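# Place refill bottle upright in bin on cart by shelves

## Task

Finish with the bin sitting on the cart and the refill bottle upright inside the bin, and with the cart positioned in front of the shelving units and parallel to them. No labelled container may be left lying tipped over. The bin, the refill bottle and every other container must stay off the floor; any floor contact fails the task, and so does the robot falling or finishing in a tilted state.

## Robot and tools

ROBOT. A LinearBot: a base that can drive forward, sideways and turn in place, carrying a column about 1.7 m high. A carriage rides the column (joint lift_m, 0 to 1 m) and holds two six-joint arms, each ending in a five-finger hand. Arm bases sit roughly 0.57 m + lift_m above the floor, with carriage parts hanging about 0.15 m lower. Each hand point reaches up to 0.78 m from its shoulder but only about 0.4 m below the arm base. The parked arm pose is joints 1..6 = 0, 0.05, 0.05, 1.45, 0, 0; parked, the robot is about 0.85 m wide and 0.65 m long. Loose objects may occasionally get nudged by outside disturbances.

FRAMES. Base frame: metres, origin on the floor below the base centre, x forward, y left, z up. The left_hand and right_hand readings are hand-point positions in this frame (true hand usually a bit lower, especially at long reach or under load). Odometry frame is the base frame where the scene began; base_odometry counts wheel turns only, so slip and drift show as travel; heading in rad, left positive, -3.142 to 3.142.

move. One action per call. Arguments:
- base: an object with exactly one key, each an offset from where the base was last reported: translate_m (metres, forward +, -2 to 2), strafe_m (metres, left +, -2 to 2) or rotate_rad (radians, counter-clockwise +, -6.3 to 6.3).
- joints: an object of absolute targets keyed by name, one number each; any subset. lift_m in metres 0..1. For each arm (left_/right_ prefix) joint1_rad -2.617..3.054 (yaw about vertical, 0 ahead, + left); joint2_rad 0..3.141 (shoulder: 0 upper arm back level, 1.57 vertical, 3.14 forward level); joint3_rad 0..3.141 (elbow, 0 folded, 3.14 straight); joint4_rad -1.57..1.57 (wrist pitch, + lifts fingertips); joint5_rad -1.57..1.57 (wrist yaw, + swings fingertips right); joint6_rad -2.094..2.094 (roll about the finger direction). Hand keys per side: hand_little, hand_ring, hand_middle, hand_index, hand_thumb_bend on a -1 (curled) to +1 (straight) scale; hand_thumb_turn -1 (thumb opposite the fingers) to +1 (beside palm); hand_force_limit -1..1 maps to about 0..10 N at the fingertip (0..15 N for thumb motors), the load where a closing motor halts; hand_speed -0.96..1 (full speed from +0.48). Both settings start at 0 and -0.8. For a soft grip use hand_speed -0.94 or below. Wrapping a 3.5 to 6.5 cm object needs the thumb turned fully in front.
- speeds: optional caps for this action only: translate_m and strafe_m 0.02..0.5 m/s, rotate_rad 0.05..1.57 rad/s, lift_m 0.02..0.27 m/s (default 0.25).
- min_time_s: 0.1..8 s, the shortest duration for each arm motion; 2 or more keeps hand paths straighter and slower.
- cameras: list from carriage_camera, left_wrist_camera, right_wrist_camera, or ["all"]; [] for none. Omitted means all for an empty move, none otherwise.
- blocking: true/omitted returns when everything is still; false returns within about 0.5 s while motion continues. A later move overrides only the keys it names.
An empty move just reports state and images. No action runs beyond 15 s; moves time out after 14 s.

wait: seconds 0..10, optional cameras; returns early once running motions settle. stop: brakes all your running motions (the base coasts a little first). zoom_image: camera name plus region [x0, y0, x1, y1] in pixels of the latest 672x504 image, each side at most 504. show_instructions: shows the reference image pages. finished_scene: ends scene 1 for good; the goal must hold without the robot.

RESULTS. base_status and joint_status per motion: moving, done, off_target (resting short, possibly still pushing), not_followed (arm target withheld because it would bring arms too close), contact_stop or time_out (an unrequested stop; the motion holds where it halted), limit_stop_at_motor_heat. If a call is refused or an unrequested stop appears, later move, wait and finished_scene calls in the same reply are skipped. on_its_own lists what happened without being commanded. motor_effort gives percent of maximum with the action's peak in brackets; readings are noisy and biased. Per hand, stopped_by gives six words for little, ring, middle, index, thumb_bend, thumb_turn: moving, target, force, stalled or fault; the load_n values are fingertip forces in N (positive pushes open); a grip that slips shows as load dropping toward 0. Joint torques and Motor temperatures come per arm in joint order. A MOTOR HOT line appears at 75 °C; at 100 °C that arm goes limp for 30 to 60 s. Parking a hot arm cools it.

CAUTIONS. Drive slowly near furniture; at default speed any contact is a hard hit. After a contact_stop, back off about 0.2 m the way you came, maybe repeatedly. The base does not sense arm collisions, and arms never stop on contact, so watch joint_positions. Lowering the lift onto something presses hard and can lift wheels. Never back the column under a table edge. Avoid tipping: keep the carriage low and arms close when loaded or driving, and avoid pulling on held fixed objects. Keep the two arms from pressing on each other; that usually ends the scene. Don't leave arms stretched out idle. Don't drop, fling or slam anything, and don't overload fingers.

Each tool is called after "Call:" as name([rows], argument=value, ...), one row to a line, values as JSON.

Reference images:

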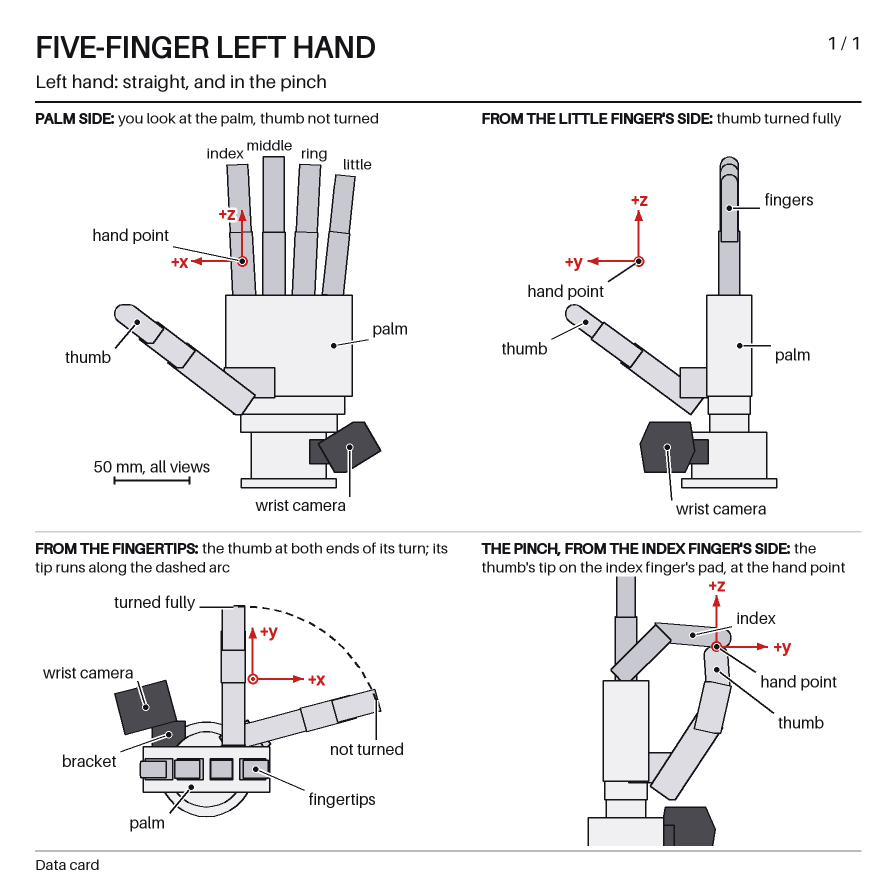

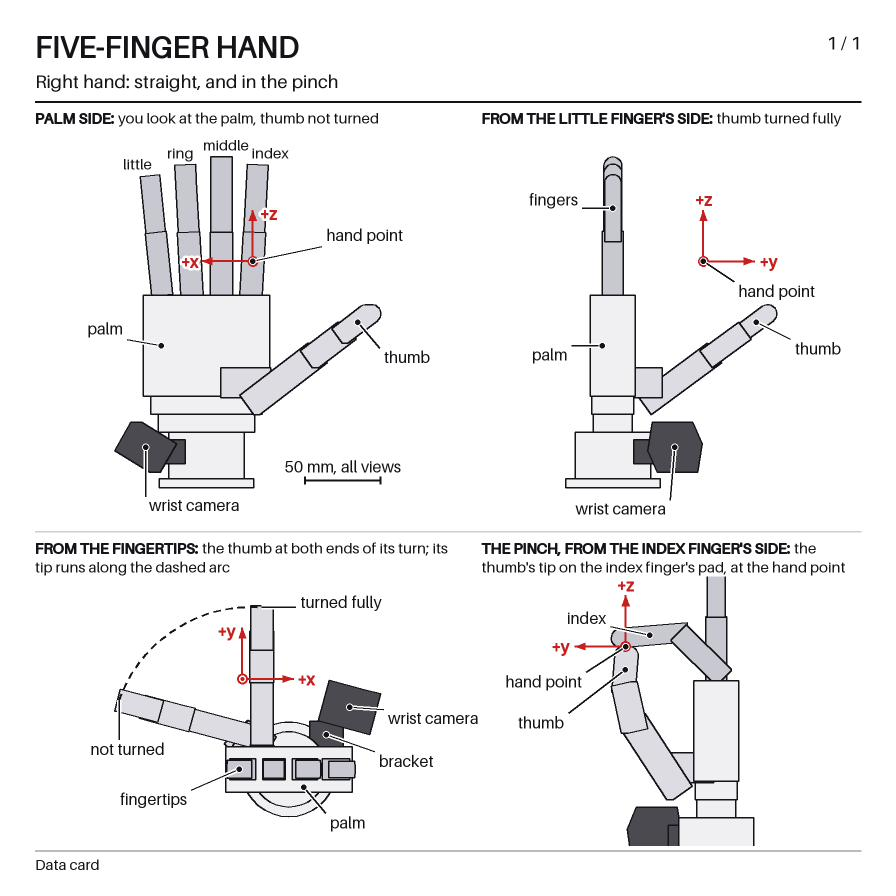

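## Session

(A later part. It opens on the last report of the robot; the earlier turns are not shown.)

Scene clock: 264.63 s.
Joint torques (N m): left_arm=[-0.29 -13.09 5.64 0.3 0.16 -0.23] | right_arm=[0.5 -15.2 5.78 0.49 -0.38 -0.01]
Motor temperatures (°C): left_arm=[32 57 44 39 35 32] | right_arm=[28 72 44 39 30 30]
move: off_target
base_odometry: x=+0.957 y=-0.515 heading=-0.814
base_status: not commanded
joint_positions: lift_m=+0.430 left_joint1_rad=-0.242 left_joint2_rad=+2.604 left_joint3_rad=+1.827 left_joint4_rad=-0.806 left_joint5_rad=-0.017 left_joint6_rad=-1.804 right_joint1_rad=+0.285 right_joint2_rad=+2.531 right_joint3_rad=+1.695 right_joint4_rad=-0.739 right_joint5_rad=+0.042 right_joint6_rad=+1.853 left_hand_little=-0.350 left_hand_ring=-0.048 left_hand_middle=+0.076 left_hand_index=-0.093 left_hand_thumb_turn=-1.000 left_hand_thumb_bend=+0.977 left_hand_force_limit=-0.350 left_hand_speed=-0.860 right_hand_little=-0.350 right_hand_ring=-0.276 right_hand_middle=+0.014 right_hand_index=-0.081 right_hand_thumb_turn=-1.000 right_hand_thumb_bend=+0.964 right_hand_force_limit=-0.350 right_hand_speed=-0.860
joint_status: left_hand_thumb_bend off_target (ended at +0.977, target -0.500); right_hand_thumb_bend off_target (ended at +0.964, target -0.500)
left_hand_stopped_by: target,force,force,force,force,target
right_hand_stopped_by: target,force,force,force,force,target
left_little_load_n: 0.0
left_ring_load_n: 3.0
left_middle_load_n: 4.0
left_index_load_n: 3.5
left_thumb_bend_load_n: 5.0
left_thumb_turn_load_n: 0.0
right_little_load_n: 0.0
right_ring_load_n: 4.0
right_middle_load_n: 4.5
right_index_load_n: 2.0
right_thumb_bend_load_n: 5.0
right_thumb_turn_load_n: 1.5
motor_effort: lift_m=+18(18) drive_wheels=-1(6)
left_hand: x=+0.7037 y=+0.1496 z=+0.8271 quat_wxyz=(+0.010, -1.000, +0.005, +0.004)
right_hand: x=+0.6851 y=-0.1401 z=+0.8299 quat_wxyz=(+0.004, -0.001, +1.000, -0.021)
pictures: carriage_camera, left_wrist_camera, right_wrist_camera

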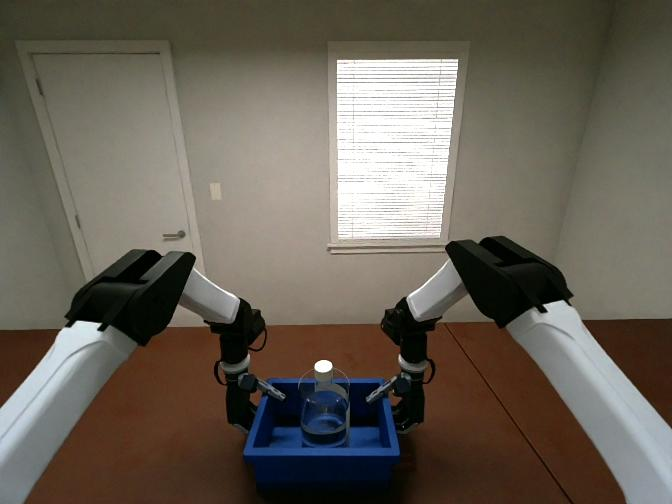

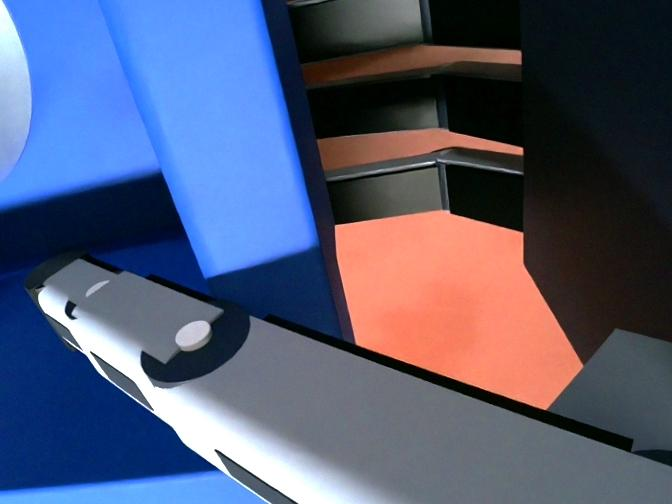

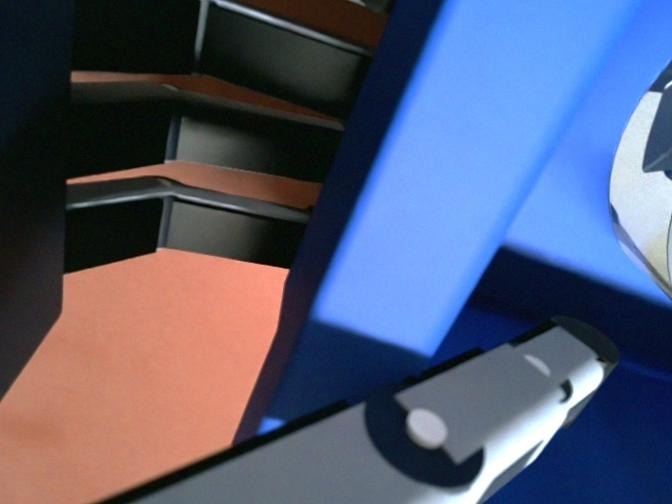

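Call:
move(joints={"left_hand_force_limit": 0, "right_hand_force_limit": 0, "left_hand_speed": -0.8, "right_hand_speed": -0.8, "left_hand_thumb_bend": -0.45, "right_hand_thumb_bend": -0.45, "right_joint2_rad": 2.535}, cameras=["all"])

Scene clock: 265.50 s.
Joint torques (N m): left_arm=[-0.31 -13.15 5.55 0.31 0.19 -0.23] | right_arm=[0.5 -11.6 5.78 0.49 -0.42 -0.02]
Motor temperatures (°C): left_arm=[32 57 44 39 35 32] | right_arm=[28 72 44 39 30 30]
move: off_target
base_odometry: x=+0.957 y=-0.515 heading=-0.814
base_status: not commanded
joint_positions: lift_m=+0.430 left_joint1_rad=-0.242 left_joint2_rad=+2.604 left_joint3_rad=+1.827 left_joint4_rad=-0.806 left_joint5_rad=-0.019 left_joint6_rad=-1.804 right_joint1_rad=+0.285 right_joint2_rad=+2.531 right_joint3_rad=+1.695 right_joint4_rad=-0.739 right_joint5_rad=+0.047 right_joint6_rad=+1.853 left_hand_little=-0.350 left_hand_ring=-0.048 left_hand_middle=+0.076 left_hand_index=-0.093 left_hand_thumb_turn=-1.000 left_hand_thumb_bend=+0.944 left_hand_force_limit=+0.000 left_hand_speed=-0.800 right_hand_little=-0.350 right_hand_ring=-0.275 right_hand_middle=+0.014 right_hand_index=-0.081 right_hand_thumb_turn=-1.000 right_hand_thumb_bend=+0.922 right_hand_force_limit=+0.000 right_hand_speed=-0.800
joint_status: left_hand_thumb_bend off_target (ended at +0.944, target -0.450); right_hand_thumb_bend off_target (ended at +0.922, target -0.450); the others done
left_hand_stopped_by: target,force,force,force,force,target
right_hand_stopped_by: target,force,force,force,force,target
left_little_load_n: 0.0
left_ring_load_n: 4.0
left_middle_load_n: 4.5
left_index_load_n: 4.5
left_thumb_bend_load_n: 7.5
left_thumb_turn_load_n: 0.0
right_little_load_n: 0.0
right_ring_load_n: 5.0
right_middle_load_n: 5.0
right_index_load_n: 3.5
right_thumb_bend_load_n: 7.0
right_thumb_turn_load_n: 2.5
motor_effort: lift_m=+18(18) drive_wheels=-5(5)
left_hand: x=+0.7038 y=+0.1500 z=+0.8270 quat_wxyz=(+0.011, -1.000, +0.005, +0.004)
right_hand: x=+0.6852 y=-0.1411 z=+0.8297 quat_wxyz=(+0.004, -0.001, +1.000, -0.023)
pictures: carriage_camera, left_wrist_camera, right_wrist_camera

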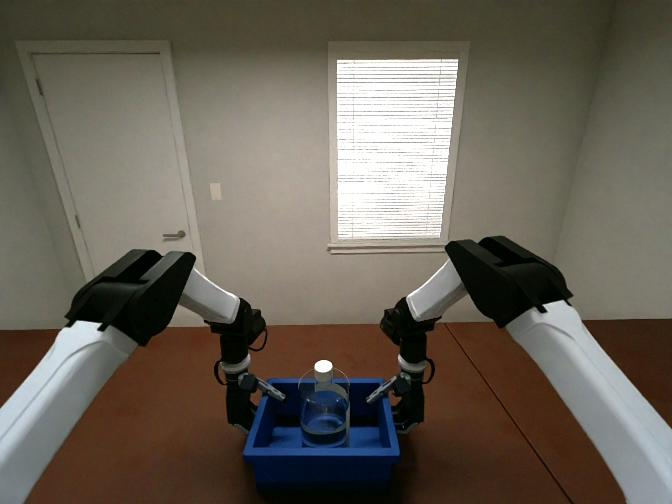

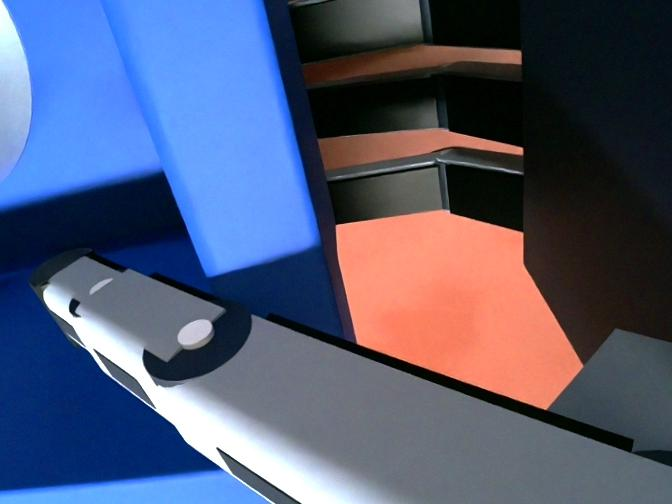

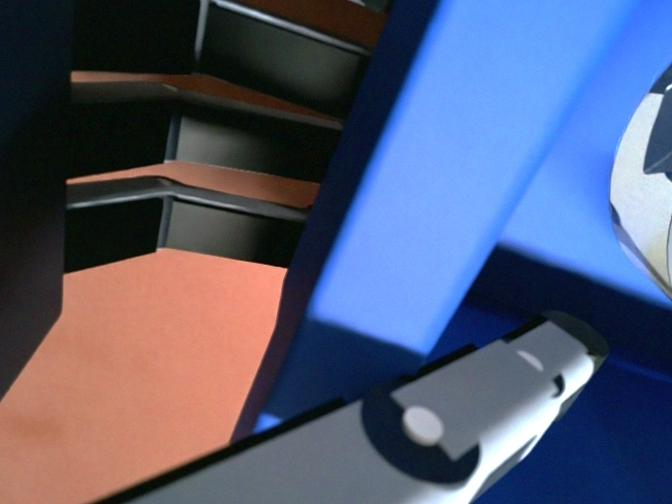

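Call:
move(joints={"lift_m": 0.46}, speeds={"lift_m": 0.04}, cameras=["carriage_camera"])

Call:
zoom_image(camera="carriage_camera", region=[200, 340, 470, 504])

Scene clock: 266.73 s.
Joint torques (N m): left_arm=[-0.32 -15.73 5.55 0.15 0.34 -0.19] | right_arm=[0.59 -13.83 6.82 0.15 -0.39 -0.07]
Motor temperatures (°C): left_arm=[32 57 44 39 35 32] | right_arm=[28 72 44 39 30 30]
move: done
base_odometry: x=+0.957 y=-0.515 heading=-0.814
base_status: not commanded
joint_positions: lift_m=+0.460 left_joint1_rad=-0.242 left_joint2_rad=+2.630 left_joint3_rad=+1.827 left_joint4_rad=-0.787 left_joint5_rad=-0.032 left_joint6_rad=-1.808 right_joint1_rad=+0.284 right_joint2_rad=+2.558 right_joint3_rad=+1.683 right_joint4_rad=-0.712 right_joint5_rad=+0.044 right_joint6_rad=+1.859 left_hand_little=-0.349 left_hand_ring=-0.048 left_hand_middle=+0.075 left_hand_index=-0.093 left_hand_thumb_turn=-1.000 left_hand_thumb_bend=+0.942 left_hand_force_limit=+0.000 left_hand_speed=-0.800 right_hand_little=-0.349 right_hand_ring=-0.276 right_hand_middle=+0.014 right_hand_index=-0.081 right_hand_thumb_turn=-1.000 right_hand_thumb_bend=+0.920 right_hand_force_limit=+0.000 right_hand_speed=-0.800
joint_status: all done
left_hand_stopped_by: target,force,force,force,force,target
right_hand_stopped_by: target,force,force,force,force,target
left_little_load_n: 12.5
left_ring_load_n: 0.0
left_middle_load_n: 0.0
left_index_load_n: 0.0
left_thumb_bend_load_n: 0.0
left_thumb_turn_load_n: 0.0
right_little_load_n: 8.0
right_ring_load_n: 0.0
right_middle_load_n: 1.0
right_index_load_n: 0.0
right_thumb_bend_load_n: 0.0
right_thumb_turn_load_n: 0.0
motor_effort: lift_m=+23(25) drive_wheels=+0(4)
left_hand: x=+0.7029 y=+0.1531 z=+0.8439 quat_wxyz=(+0.018, -1.000, +0.003, +0.005)
right_hand: x=+0.6807 y=-0.1424 z=+0.8447 quat_wxyz=(-0.002, +0.002, +1.000, -0.023)

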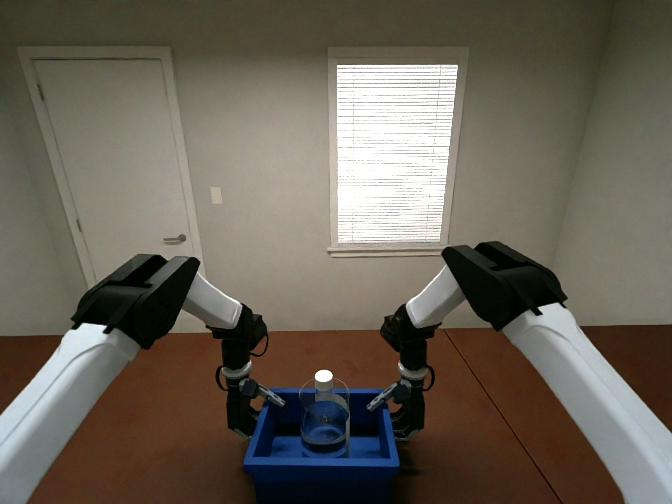

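Scaled by 1.867 from the camera's image (finer frame: 960x720).

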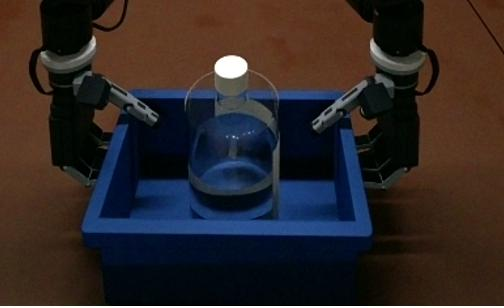

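Call:
move(joints={"lift_m": 0.432}, speeds={"lift_m": 0.04}, cameras=[])

Call:
move(joints={"left_hand_little": -0.08, "right_hand_little": -0.08, "right_hand_ring": -0.08, "left_hand_middle": -0.06, "left_hand_ring": -0.1, "right_hand_middle": -0.06}, cameras=[])

Call:
move(joints={"lift_m": 0.46}, speeds={"lift_m": 0.04}, cameras=["all"])

Scene clock: 268.23 s.
Joint torques (N m): left_arm=[-0.32 -13.23 5.61 0.36 0.15 -0.22] | right_arm=[0.8 -11.63 6.35 0.6 -0.22 -0.07]
Motor temperatures (°C): left_arm=[32 58 44 39 35 32] | right_arm=[28 73 44 39 30 30]
move: done
base_odometry: x=+0.957 y=-0.515 heading=-0.814
base_status: not commanded
joint_positions: lift_m=+0.432 left_joint1_rad=-0.242 left_joint2_rad=+2.605 left_joint3_rad=+1.827 left_joint4_rad=-0.814 left_joint5_rad=-0.015 left_joint6_rad=-1.802 right_joint1_rad=+0.282 right_joint2_rad=+2.532 right_joint3_rad=+1.689 right_joint4_rad=-0.753 right_joint5_rad=+0.023 right_joint6_rad=+1.858 left_hand_little=-0.350 left_hand_ring=-0.048 left_hand_middle=+0.075 left_hand_index=-0.093 left_hand_thumb_turn=-1.000 left_hand_thumb_bend=+0.943 left_hand_force_limit=+0.000 left_hand_speed=-0.800 right_hand_little=-0.350 right_hand_ring=-0.276 right_hand_middle=+0.013 right_hand_index=-0.081 right_hand_thumb_turn=-1.000 right_hand_thumb_bend=+0.921 right_hand_force_limit=+0.000 right_hand_speed=-0.800
joint_status: all done
left_hand_stopped_by: target,force,force,force,force,target
right_hand_stopped_by: target,force,force,force,force,target
left_little_load_n: 0.0
left_ring_load_n: -1.0
left_middle_load_n: -0.5
left_index_load_n: 0.5
left_thumb_bend_load_n: 3.0
left_thumb_turn_load_n: -0.5
right_little_load_n: 0.0
right_ring_load_n: 0.0
right_middle_load_n: -1.0
right_index_load_n: 0.0
right_thumb_bend_load_n: 2.5
right_thumb_turn_load_n: -1.0
motor_effort: lift_m=+15(20) drive_wheels=-1(4)
left_hand: x=+0.7012 y=+0.1499 z=+0.8287 quat_wxyz=(+0.010, -1.000, +0.005, +0.009)
right_hand: x=+0.6785 y=-0.1400 z=+0.8304 quat_wxyz=(-0.009, +0.003, +1.000, -0.015)

Scene clock: 269.20 s.
Joint torques (N m): left_arm=[-0.39 -13.26 5.61 0.38 0.19 -0.23] | right_arm=[0.84 -11.6 6.35 0.59 -0.22 -0.06]
Motor temperatures (°C): left_arm=[32 58 44 39 35 32] | right_arm=[28 73 44 39 30 30]
move: off_target
base_odometry: x=+0.957 y=-0.515 heading=-0.814
base_status: not commanded
joint_positions: lift_m=+0.432 left_joint1_rad=-0.242 left_joint2_rad=+2.605 left_joint3_rad=+1.827 left_joint4_rad=-0.814 left_joint5_rad=-0.017 left_joint6_rad=-1.801 right_joint1_rad=+0.282 right_joint2_rad=+2.532 right_joint3_rad=+1.689 right_joint4_rad=-0.753 right_joint5_rad=+0.023 right_joint6_rad=+1.858 left_hand_little=-0.080 left_hand_ring=-0.097 left_hand_middle=+0.042 left_hand_index=-0.093 left_hand_thumb_turn=-1.000 left_hand_thumb_bend=+0.943 left_hand_force_limit=+0.000 left_hand_speed=-0.800 right_hand_little=-0.080 right_hand_ring=-0.080 right_hand_middle=-0.019 right_hand_index=-0.081 right_hand_thumb_turn=-1.000 right_hand_thumb_bend=+0.921 right_hand_force_limit=+0.000 right_hand_speed=-0.800
joint_status: left_hand_middle off_target (ended at +0.042, target -0.060); right_hand_middle off_target (ended at -0.019, target -0.060); the others done
left_hand_stopped_by: target,force,force,force,force,target
right_hand_stopped_by: target,target,force,force,force,target
left_little_load_n: 0.0
left_ring_load_n: 6.0
left_middle_load_n: 5.0
left_index_load_n: 0.0
left_thumb_bend_load_n: 6.0
left_thumb_turn_load_n: -0.5
right_little_load_n: 0.0
right_ring_load_n: 0.0
right_middle_load_n: 7.0
right_index_load_n: 0.0
right_thumb_bend_load_n: 5.0
right_thumb_turn_load_n: -1.0
motor_effort: lift_m=+15(17) drive_wheels=-6(6)
left_hand: x=+0.7012 y=+0.1502 z=+0.8286 quat_wxyz=(+0.011, -1.000, +0.006, +0.008)
right_hand: x=+0.6785 y=-0.1400 z=+0.8304 quat_wxyz=(-0.009, +0.003, +1.000, -0.015)

Scene clock: 270.23 s.
Joint torques (N m): left_arm=[-0.32 -13.97 5.59 0.26 0.18 -0.21] | right_arm=[0.73 -12.15 6.31 0.52 -0.27 -0.07]
Motor temperatures (°C): left_arm=[32 58 44 39 35 32] | right_arm=[28 72 44 39 30 30]
move: done
base_odometry: x=+0.957 y=-0.515 heading=-0.814
base_status: not commanded
joint_positions: lift_m=+0.460 left_joint1_rad=-0.242 left_joint2_rad=+2.612 left_joint3_rad=+1.827 left_joint4_rad=-0.806 left_joint5_rad=-0.021 left_joint6_rad=-1.805 right_joint1_rad=+0.282 right_joint2_rad=+2.538 right_joint3_rad=+1.689 right_joint4_rad=-0.744 right_joint5_rad=+0.029 right_joint6_rad=+1.858 left_hand_little=-0.080 left_hand_ring=-0.097 left_hand_middle=+0.041 left_hand_index=-0.093 left_hand_thumb_turn=-1.000 left_hand_thumb_bend=+0.942 left_hand_force_limit=+0.000 left_hand_speed=-0.800 right_hand_little=-0.080 right_hand_ring=-0.080 right_hand_middle=-0.020 right_hand_index=-0.081 right_hand_thumb_turn=-1.000 right_hand_thumb_bend=+0.920 right_hand_force_limit=+0.000 right_hand_speed=-0.800
joint_status: all done
left_hand_stopped_by: target,force,force,force,force,target
right_hand_stopped_by: target,target,force,force,force,target
left_little_load_n: 2.5
left_ring_load_n: 3.0
left_middle_load_n: 0.5
left_index_load_n: 0.0
left_thumb_bend_load_n: 0.0
left_thumb_turn_load_n: 0.0
right_little_load_n: 0.0
right_ring_load_n: 3.5
right_middle_load_n: 1.5
right_index_load_n: 0.0
right_thumb_bend_load_n: 0.0
right_thumb_turn_load_n: 0.0
motor_effort: lift_m=+23(24) drive_wheels=-1(5)
left_hand: x=+0.7021 y=+0.1510 z=+0.8526 quat_wxyz=(+0.013, -1.000, +0.004, +0.007)
right_hand: x=+0.6794 y=-0.1405 z=+0.8550 quat_wxyz=(-0.007, +0.002, +1.000, -0.017)
pictures: carriage_camera, left_wrist_camera, right_wrist_camera

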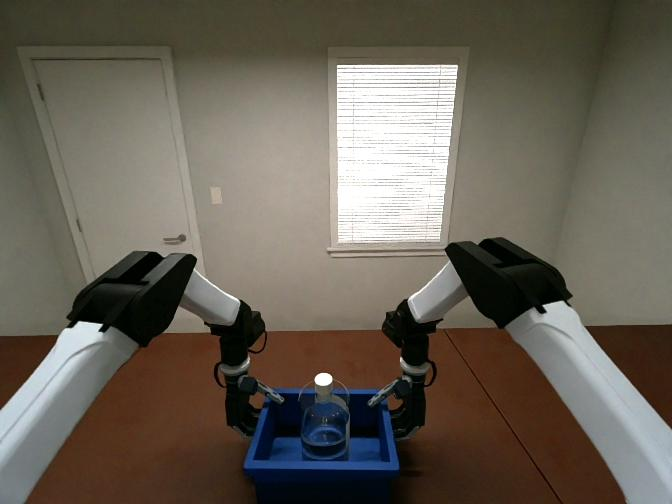

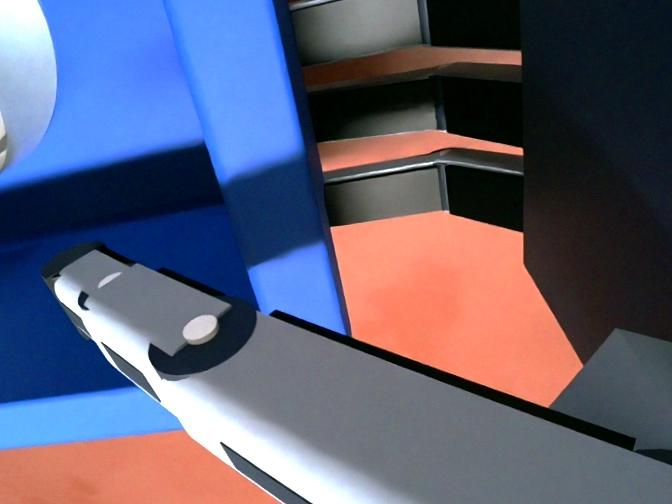

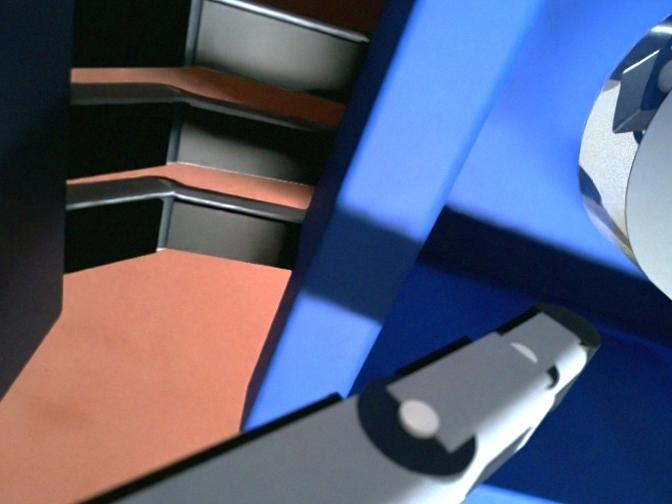

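Call:
move(joints={"lift_m": 0.485}, speeds={"lift_m": 0.04}, cameras=["all"])

Call:
zoom_image(camera="carriage_camera", region=[200, 340, 470, 504])

Scene clock: 271.43 s.
Joint torques (N m): left_arm=[-0.34 -15.57 5.38 0.11 0.29 -0.12] | right_arm=[0.75 -13.86 6.83 0.22 -0.35 -0.1]
Motor temperatures (°C): left_arm=[32 59 44 39 35 32] | right_arm=[28 72 44 39 30 30]
move: done
base_odometry: x=+0.957 y=-0.515 heading=-0.814
base_status: not commanded
joint_positions: lift_m=+0.485 left_joint1_rad=-0.242 left_joint2_rad=+2.630 left_joint3_rad=+1.827 left_joint4_rad=-0.785 left_joint5_rad=-0.029 left_joint6_rad=-1.814 right_joint1_rad=+0.282 right_joint2_rad=+2.559 right_joint3_rad=+1.683 right_joint4_rad=-0.717 right_joint5_rad=+0.039 right_joint6_rad=+1.862 left_hand_little=-0.079 left_hand_ring=-0.097 left_hand_middle=+0.041 left_hand_index=-0.093 left_hand_thumb_turn=-1.000 left_hand_thumb_bend=+0.942 left_hand_force_limit=+0.000 left_hand_speed=-0.800 right_hand_little=-0.080 right_hand_ring=-0.079 right_hand_middle=-0.020 right_hand_index=-0.081 right_hand_thumb_turn=-1.000 right_hand_thumb_bend=+0.920 right_hand_force_limit=+0.000 right_hand_speed=-0.800
joint_status: all done
left_hand_stopped_by: target,force,force,force,force,target
right_hand_stopped_by: target,target,force,force,force,target
left_little_load_n: 9.5
left_ring_load_n: 2.0
left_middle_load_n: 0.0
left_index_load_n: 0.0
left_thumb_bend_load_n: 0.0
left_thumb_turn_load_n: 0.0
right_little_load_n: 0.0
right_ring_load_n: 11.0
right_middle_load_n: -0.5
right_index_load_n: 0.0
right_thumb_bend_load_n: 0.0
right_thumb_turn_load_n: 0.0
motor_effort: lift_m=+22(25) drive_wheels=-2(6)
left_hand: x=+0.7039 y=+0.1526 z=+0.8693 quat_wxyz=(+0.016, -1.000, +0.000, +0.004)
right_hand: x=+0.6793 y=-0.1428 z=+0.8694 quat_wxyz=(-0.005, +0.004, +1.000, -0.022)
pictures: carriage_camera, left_wrist_camera, right_wrist_camera

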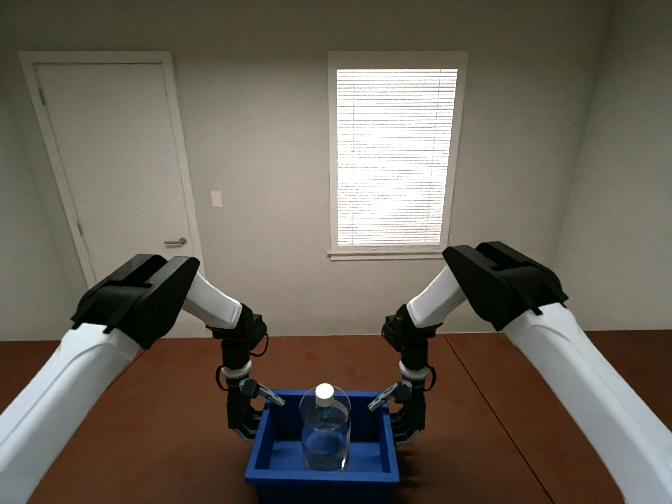

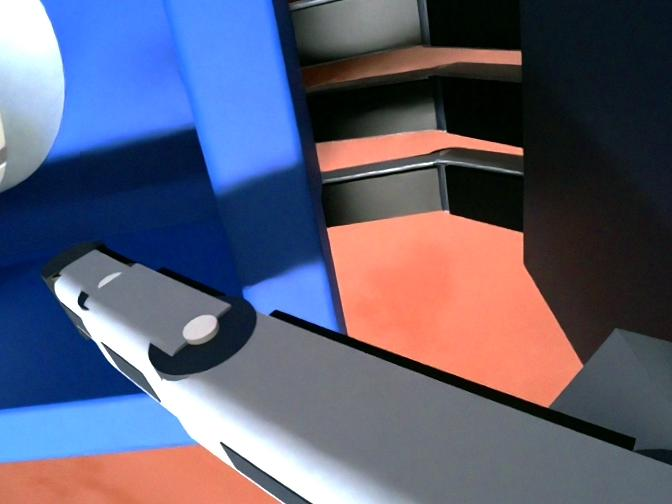

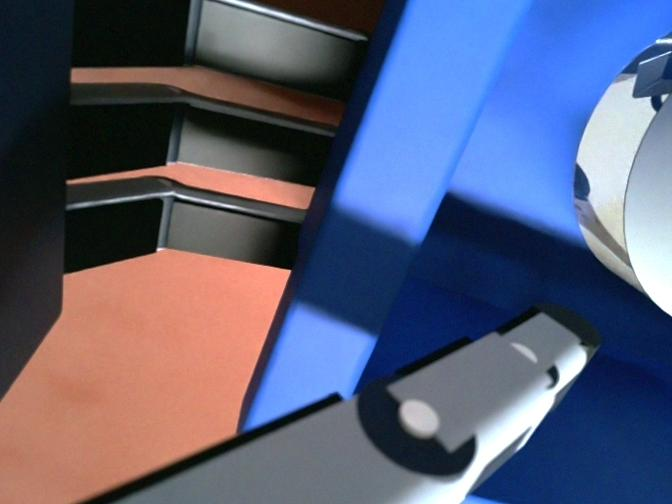

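Scaled by 1.867 from the camera's image (finer frame: 960x720).

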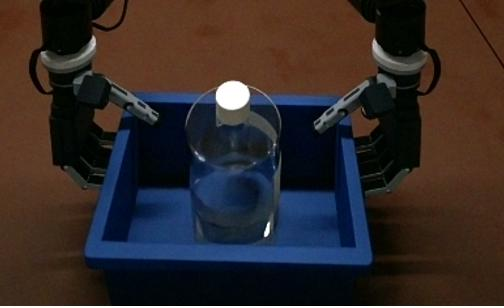

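Call:
move(joints={"lift_m": 0.44}, speeds={"lift_m": 0.04}, cameras=[])

Call:
move(base={"translate_m": -0.018}, speeds={"translate_m": 0.03}, joints={"left_joint4_rad": -0.71, "right_joint4_rad": -0.638}, min_time_s=1, cameras=["all"])

Call:
zoom_image(camera="carriage_camera", region=[200, 340, 470, 504])

Scene clock: 273.87 s.
Joint torques (N m): left_arm=[-0.29 -14.52 5.57 0.23 0.18 -0.15] | right_arm=[0.8 -12.62 6.71 0.46 -0.26 -0.1]
Motor temperatures (°C): left_arm=[32 59 44 39 35 32] | right_arm=[28 73 44 39 30 30]
move: done
base_odometry: x=+0.957 y=-0.515 heading=-0.814
base_status: not commanded
joint_positions: lift_m=+0.440 left_joint1_rad=-0.242 left_joint2_rad=+2.618 left_joint3_rad=+1.827 left_joint4_rad=-0.798 left_joint5_rad=-0.020 left_joint6_rad=-1.813 right_joint1_rad=+0.282 right_joint2_rad=+2.544 right_joint3_rad=+1.684 right_joint4_rad=-0.741 right_joint5_rad=+0.028 right_joint6_rad=+1.862 left_hand_little=-0.080 left_hand_ring=-0.097 left_hand_middle=+0.041 left_hand_index=-0.093 left_hand_thumb_turn=-1.000 left_hand_thumb_bend=+0.942 left_hand_force_limit=+0.000 left_hand_speed=-0.800 right_hand_little=-0.080 right_hand_ring=-0.080 right_hand_middle=-0.020 right_hand_index=-0.081 right_hand_thumb_turn=-1.000 right_hand_thumb_bend=+0.921 right_hand_force_limit=+0.000 right_hand_speed=-0.800
joint_status: all done
left_hand_stopped_by: target,force,force,force,force,target
right_hand_stopped_by: target,target,force,force,force,target
left_little_load_n: 0.0
left_ring_load_n: -1.5
left_middle_load_n: 0.0
left_index_load_n: 0.0
left_thumb_bend_load_n: 1.5
left_thumb_turn_load_n: 0.0
right_little_load_n: 0.0
right_ring_load_n: 0.0
right_middle_load_n: -1.0
right_index_load_n: 0.0
right_thumb_bend_load_n: 2.0
right_thumb_turn_load_n: 0.0
motor_effort: lift_m=+16(20) drive_wheels=-4(5)
left_hand: x=+0.7031 y=+0.1508 z=+0.8310 quat_wxyz=(+0.012, -1.000, +0.000, +0.006)
right_hand: x=+0.6770 y=-0.1413 z=+0.8318 quat_wxyz=(-0.011, +0.004, +1.000, -0.018)

Scene clock: 275.17 s.
Joint torques (N m): left_arm=[-0.54 -14.6 5.63 0.62 0.26 -0.13] | right_arm=[1.18 -12.71 6.6 0.95 -0.37 -0.08]
Motor temperatures (°C): left_arm=[32 60 44 39 35 32] | right_arm=[28 73 44 39 30 30]
move: off_target
base_odometry: x=+0.944 y=-0.502 heading=-0.814
base_status: done
joint_positions: lift_m=+0.440 left_joint1_rad=-0.238 left_joint2_rad=+2.617 left_joint3_rad=+1.827 left_joint4_rad=-0.739 left_joint5_rad=-0.026 left_joint6_rad=-1.813 right_joint1_rad=+0.278 right_joint2_rad=+2.544 right_joint3_rad=+1.687 right_joint4_rad=-0.684 right_joint5_rad=+0.041 right_joint6_rad=+1.862 left_hand_little=-0.080 left_hand_ring=-0.097 left_hand_middle=+0.041 left_hand_index=-0.093 left_hand_thumb_turn=-1.000 left_hand_thumb_bend=+0.942 left_hand_force_limit=+0.000 left_hand_speed=-0.800 right_hand_little=-0.080 right_hand_ring=-0.080 right_hand_middle=-0.020 right_hand_index=-0.081 right_hand_thumb_turn=-1.000 right_hand_thumb_bend=+0.920 right_hand_force_limit=+0.000 right_hand_speed=-0.800
joint_status: right_joint4_rad off_target (ended at -0.684, target -0.638); the others done
left_hand_stopped_by: target,force,force,force,force,target
right_hand_stopped_by: target,target,force,force,force,target
left_little_load_n: 0.0
left_ring_load_n: -1.5
left_middle_load_n: 0.0
left_index_load_n: 0.5
left_thumb_bend_load_n: 0.0
left_thumb_turn_load_n: 0.0
right_little_load_n: 0.0
right_ring_load_n: 0.0
right_middle_load_n: 0.0
right_index_load_n: 0.0
right_thumb_bend_load_n: 1.0
right_thumb_turn_load_n: 1.0
motor_effort: lift_m=+16(17) drive_wheels=-1(7)
left_hand: x=+0.7196 y=+0.1504 z=+0.8337 quat_wxyz=(+0.008, -1.000, -0.003, -0.023)
right_hand: x=+0.6941 y=-0.1410 z=+0.8345 quat_wxyz=(+0.020, +0.007, +1.000, -0.016)
pictures: carriage_camera, left_wrist_camera, right_wrist_camera

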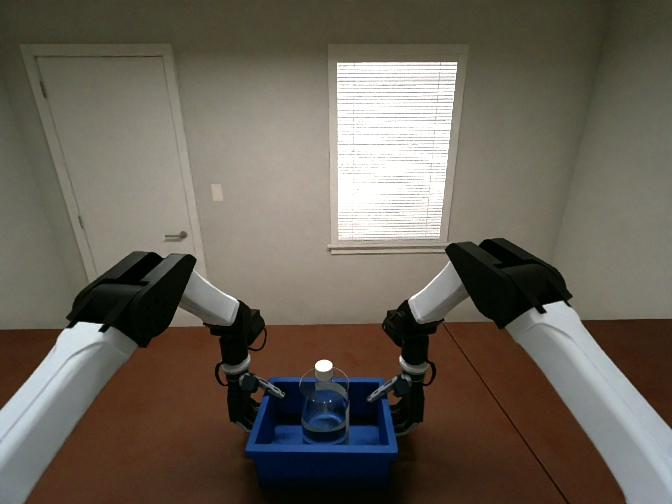

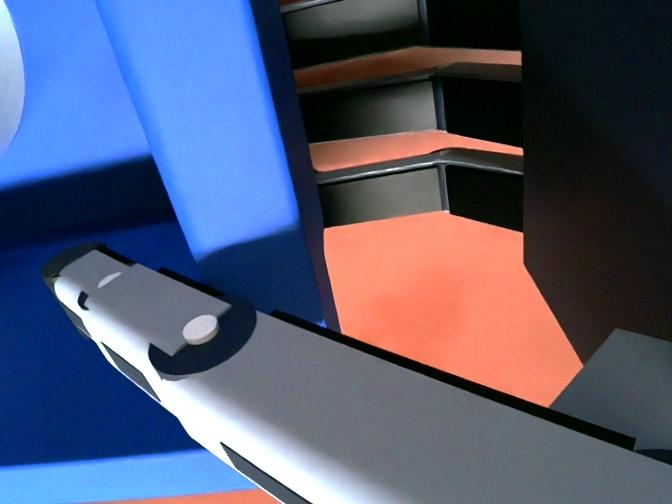

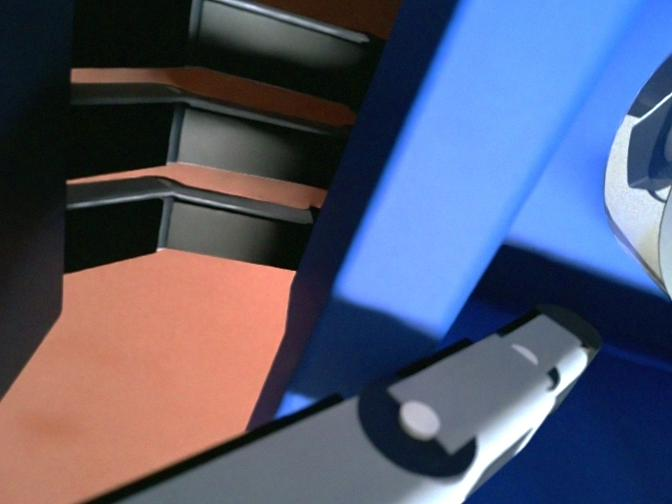

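Scaled by 1.867 from the camera's image (finer frame: 960x720).

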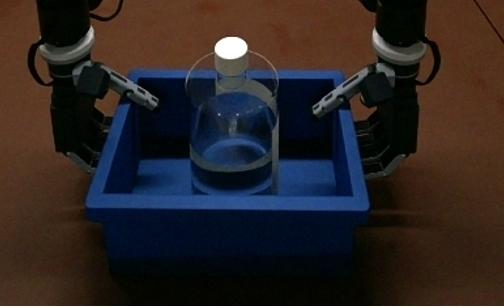

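Call:
move(joints={"left_hand_little": 0.02, "right_hand_little": 0.02, "left_hand_ring": -0.02, "right_hand_ring": -0.02, "right_hand_middle": 0.0, "left_hand_index": -0.12, "right_hand_index": -0.12}, cameras=[])

Call:
move(joints={"lift_m": 0.485}, speeds={"lift_m": 0.04}, cameras=["all"])

Call:
zoom_image(camera="carriage_camera", region=[200, 340, 470, 504])

Scene clock: 276.13 s.
Joint torques (N m): left_arm=[-0.68 -14.54 5.7 0.62 0.25 -0.12] | right_arm=[1.2 -12.71 6.61 0.92 -0.37 -0.1]
Motor temperatures (°C): left_arm=[32 60 44 39 35 32] | right_arm=[28 73 44 39 30 30]
move: done
base_odometry: x=+0.944 y=-0.502 heading=-0.814
base_status: not commanded
joint_positions: lift_m=+0.440 left_joint1_rad=-0.238 left_joint2_rad=+2.617 left_joint3_rad=+1.827 left_joint4_rad=-0.739 left_joint5_rad=-0.026 left_joint6_rad=-1.813 right_joint1_rad=+0.278 right_joint2_rad=+2.544 right_joint3_rad=+1.687 right_joint4_rad=-0.682 right_joint5_rad=+0.041 right_joint6_rad=+1.862 left_hand_little=+0.020 left_hand_ring=-0.020 left_hand_middle=+0.041 left_hand_index=-0.120 left_hand_thumb_turn=-1.000 left_hand_thumb_bend=+0.942 left_hand_force_limit=+0.000 left_hand_speed=-0.800 right_hand_little=+0.020 right_hand_ring=-0.020 right_hand_middle=+0.000 right_hand_index=-0.120 right_hand_thumb_turn=-1.000 right_hand_thumb_bend=+0.920 right_hand_force_limit=+0.000 right_hand_speed=-0.800
joint_status: all done
left_hand_stopped_by: target,target,force,target,force,target
right_hand_stopped_by: target,target,target,target,force,target
left_little_load_n: 0.0
left_ring_load_n: 0.0
left_middle_load_n: 0.0
left_index_load_n: 0.0
left_thumb_bend_load_n: 0.0
left_thumb_turn_load_n: 0.0
right_little_load_n: 0.0
right_ring_load_n: 0.0
right_middle_load_n: -0.5
right_index_load_n: 0.0
right_thumb_bend_load_n: 0.5
right_thumb_turn_load_n: 0.0
motor_effort: lift_m=+16(17) drive_wheels=+1(4)
left_hand: x=+0.7197 y=+0.1503 z=+0.8337 quat_wxyz=(+0.007, -1.000, -0.003, -0.023)
right_hand: x=+0.6946 y=-0.1409 z=+0.8346 quat_wxyz=(+0.021, +0.007, +1.000, -0.015)

Scene clock: 277.67 s.
Joint torques (N m): left_arm=[-0.69 -15.58 5.72 0.45 0.31 -0.13] | right_arm=[0.69 -13.55 7.36 0.74 -0.37 -0.1]
Motor temperatures (°C): left_arm=[32 61 44 39 35 32] | right_arm=[28 73 44 39 30 30]
move: done
base_odometry: x=+0.944 y=-0.502 heading=-0.814
base_status: not commanded
joint_positions: lift_m=+0.485 left_joint1_rad=-0.238 left_joint2_rad=+2.626 left_joint3_rad=+1.827 left_joint4_rad=-0.720 left_joint5_rad=-0.033 left_joint6_rad=-1.813 right_joint1_rad=+0.283 right_joint2_rad=+2.555 right_joint3_rad=+1.679 right_joint4_rad=-0.666 right_joint5_rad=+0.041 right_joint6_rad=+1.862 left_hand_little=+0.020 left_hand_ring=-0.020 left_hand_middle=+0.041 left_hand_index=-0.120 left_hand_thumb_turn=-1.000 left_hand_thumb_bend=+0.942 left_hand_force_limit=+0.000 left_hand_speed=-0.800 right_hand_little=+0.020 right_hand_ring=-0.020 right_hand_middle=+0.000 right_hand_index=-0.119 right_hand_thumb_turn=-1.000 right_hand_thumb_bend=+0.920 right_hand_force_limit=+0.000 right_hand_speed=-0.800
joint_status: all done
left_hand_stopped_by: target,target,force,target,force,target
right_hand_stopped_by: target,target,target,target,force,target
left_little_load_n: 4.0
left_ring_load_n: 5.0
left_middle_load_n: 0.5
left_index_load_n: 0.0
left_thumb_bend_load_n: 0.0
left_thumb_turn_load_n: 0.0
right_little_load_n: 0.0
right_ring_load_n: 0.0
right_middle_load_n: 0.5
right_index_load_n: 5.0
right_thumb_bend_load_n: 0.0
right_thumb_turn_load_n: 0.0
motor_effort: lift_m=+23(24) drive_wheels=-2(4)
left_hand: x=+0.7226 y=+0.1511 z=+0.8743 quat_wxyz=(+0.010, -1.000, -0.003, -0.029)
right_hand: x=+0.6921 y=-0.1393 z=+0.8727 quat_wxyz=(+0.020, +0.005, +1.000, -0.016)
pictures: carriage_camera, left_wrist_camera, right_wrist_camera

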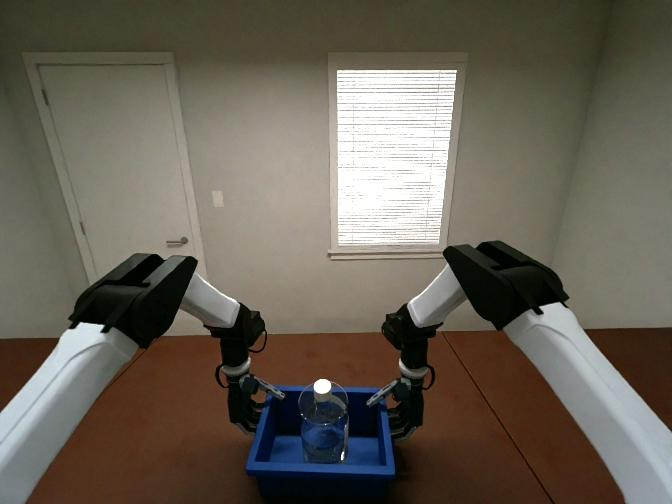

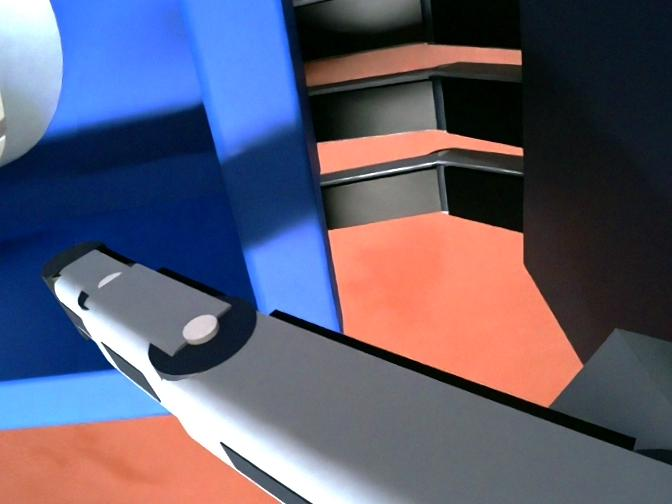

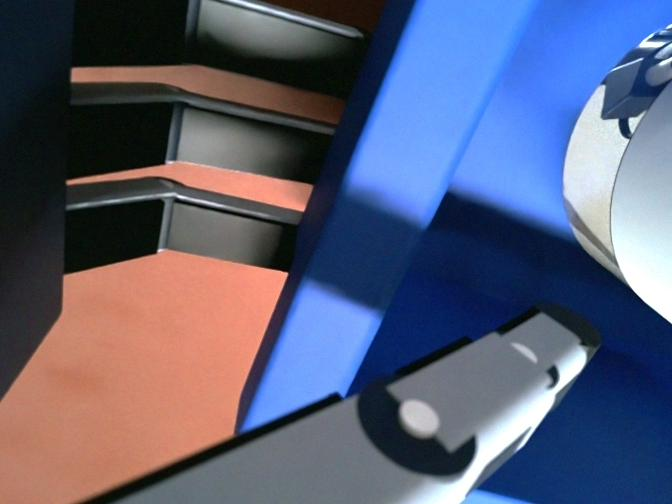

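Scaled by 1.867 from the camera's image (finer frame: 960x720).

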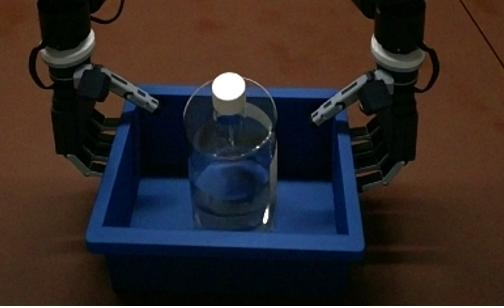

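Call:
move(joints={"lift_m": 0.505}, speeds={"lift_m": 0.03}, cameras=["all"])

Call:
zoom_image(camera="carriage_camera", region=[200, 340, 470, 504])

Scene clock: 278.93 s.
Joint torques (N m): left_arm=[-0.66 -15.8 5.55 0.43 0.48 -0.15] | right_arm=[0.68 -13.82 7.35 0.56 -0.5 -0.1]
Motor temperatures (°C): left_arm=[32 61 44 39 35 32] | right_arm=[28 73 44 39 30 30]
move: done
base_odometry: x=+0.944 y=-0.502 heading=-0.814
base_status: not commanded
joint_positions: lift_m=+0.505 left_joint1_rad=-0.238 left_joint2_rad=+2.629 left_joint3_rad=+1.827 left_joint4_rad=-0.717 left_joint5_rad=-0.046 left_joint6_rad=-1.813 right_joint1_rad=+0.283 right_joint2_rad=+2.558 right_joint3_rad=+1.679 right_joint4_rad=-0.648 right_joint5_rad=+0.055 right_joint6_rad=+1.862 left_hand_little=+0.020 left_hand_ring=-0.019 left_hand_middle=+0.041 left_hand_index=-0.120 left_hand_thumb_turn=-1.000 left_hand_thumb_bend=+0.942 left_hand_force_limit=+0.000 left_hand_speed=-0.800 right_hand_little=+0.020 right_hand_ring=-0.019 right_hand_middle=+0.000 right_hand_index=-0.120 right_hand_thumb_turn=-1.000 right_hand_thumb_bend=+0.920 right_hand_force_limit=+0.000 right_hand_speed=-0.800
joint_status: all done
left_hand_stopped_by: target,target,force,target,force,target
right_hand_stopped_by: target,target,target,target,force,target
left_little_load_n: 1.5
left_ring_load_n: 6.5
left_middle_load_n: 0.0
left_index_load_n: 0.0
left_thumb_bend_load_n: 0.0
left_thumb_turn_load_n: 0.0
right_little_load_n: 0.0
right_ring_load_n: 10.0
right_middle_load_n: 0.0
right_index_load_n: 0.0
right_thumb_bend_load_n: 0.0
right_thumb_turn_load_n: 0.0
motor_effort: lift_m=+23(25) drive_wheels=-1(6)
left_hand: x=+0.7232 y=+0.1536 z=+0.8923 quat_wxyz=(+0.016, -0.999, -0.003, -0.031)
right_hand: x=+0.6966 y=-0.1409 z=+0.8914 quat_wxyz=(+0.029, +0.005, +0.999, -0.020)
pictures: carriage_camera, left_wrist_camera, right_wrist_camera

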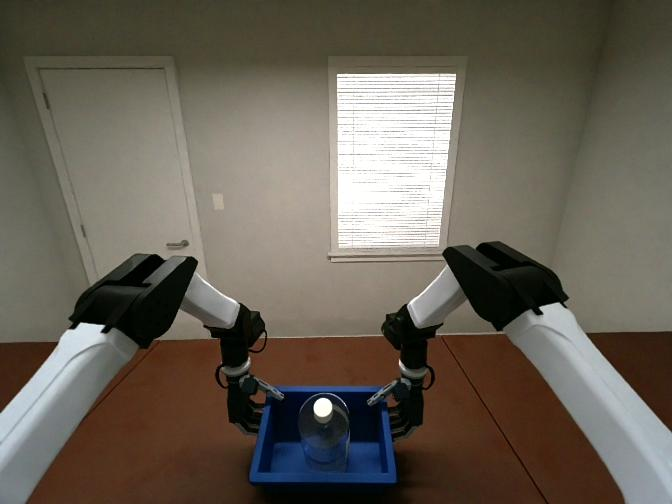

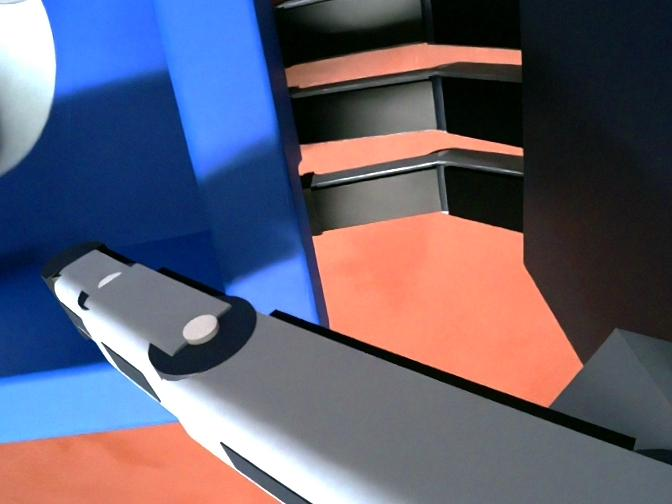

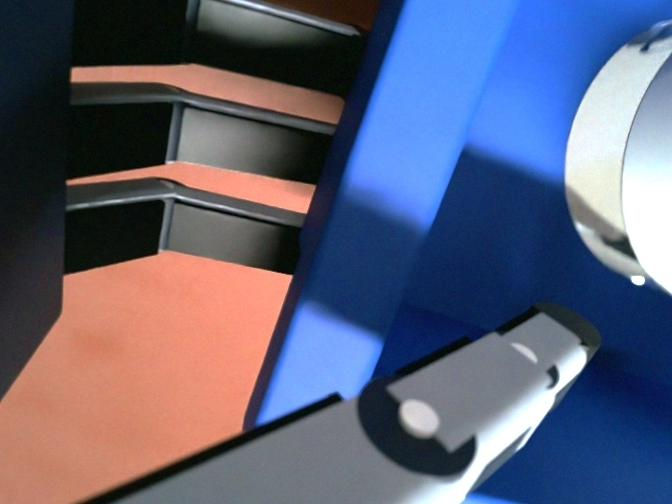

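Scaled by 1.867 from the camera's image (finer frame: 960x720).

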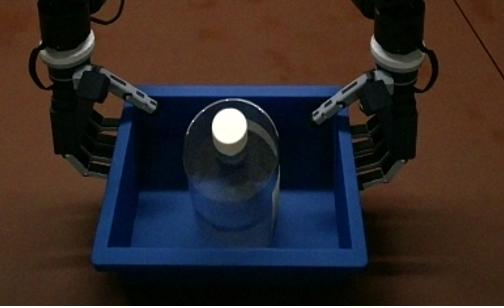

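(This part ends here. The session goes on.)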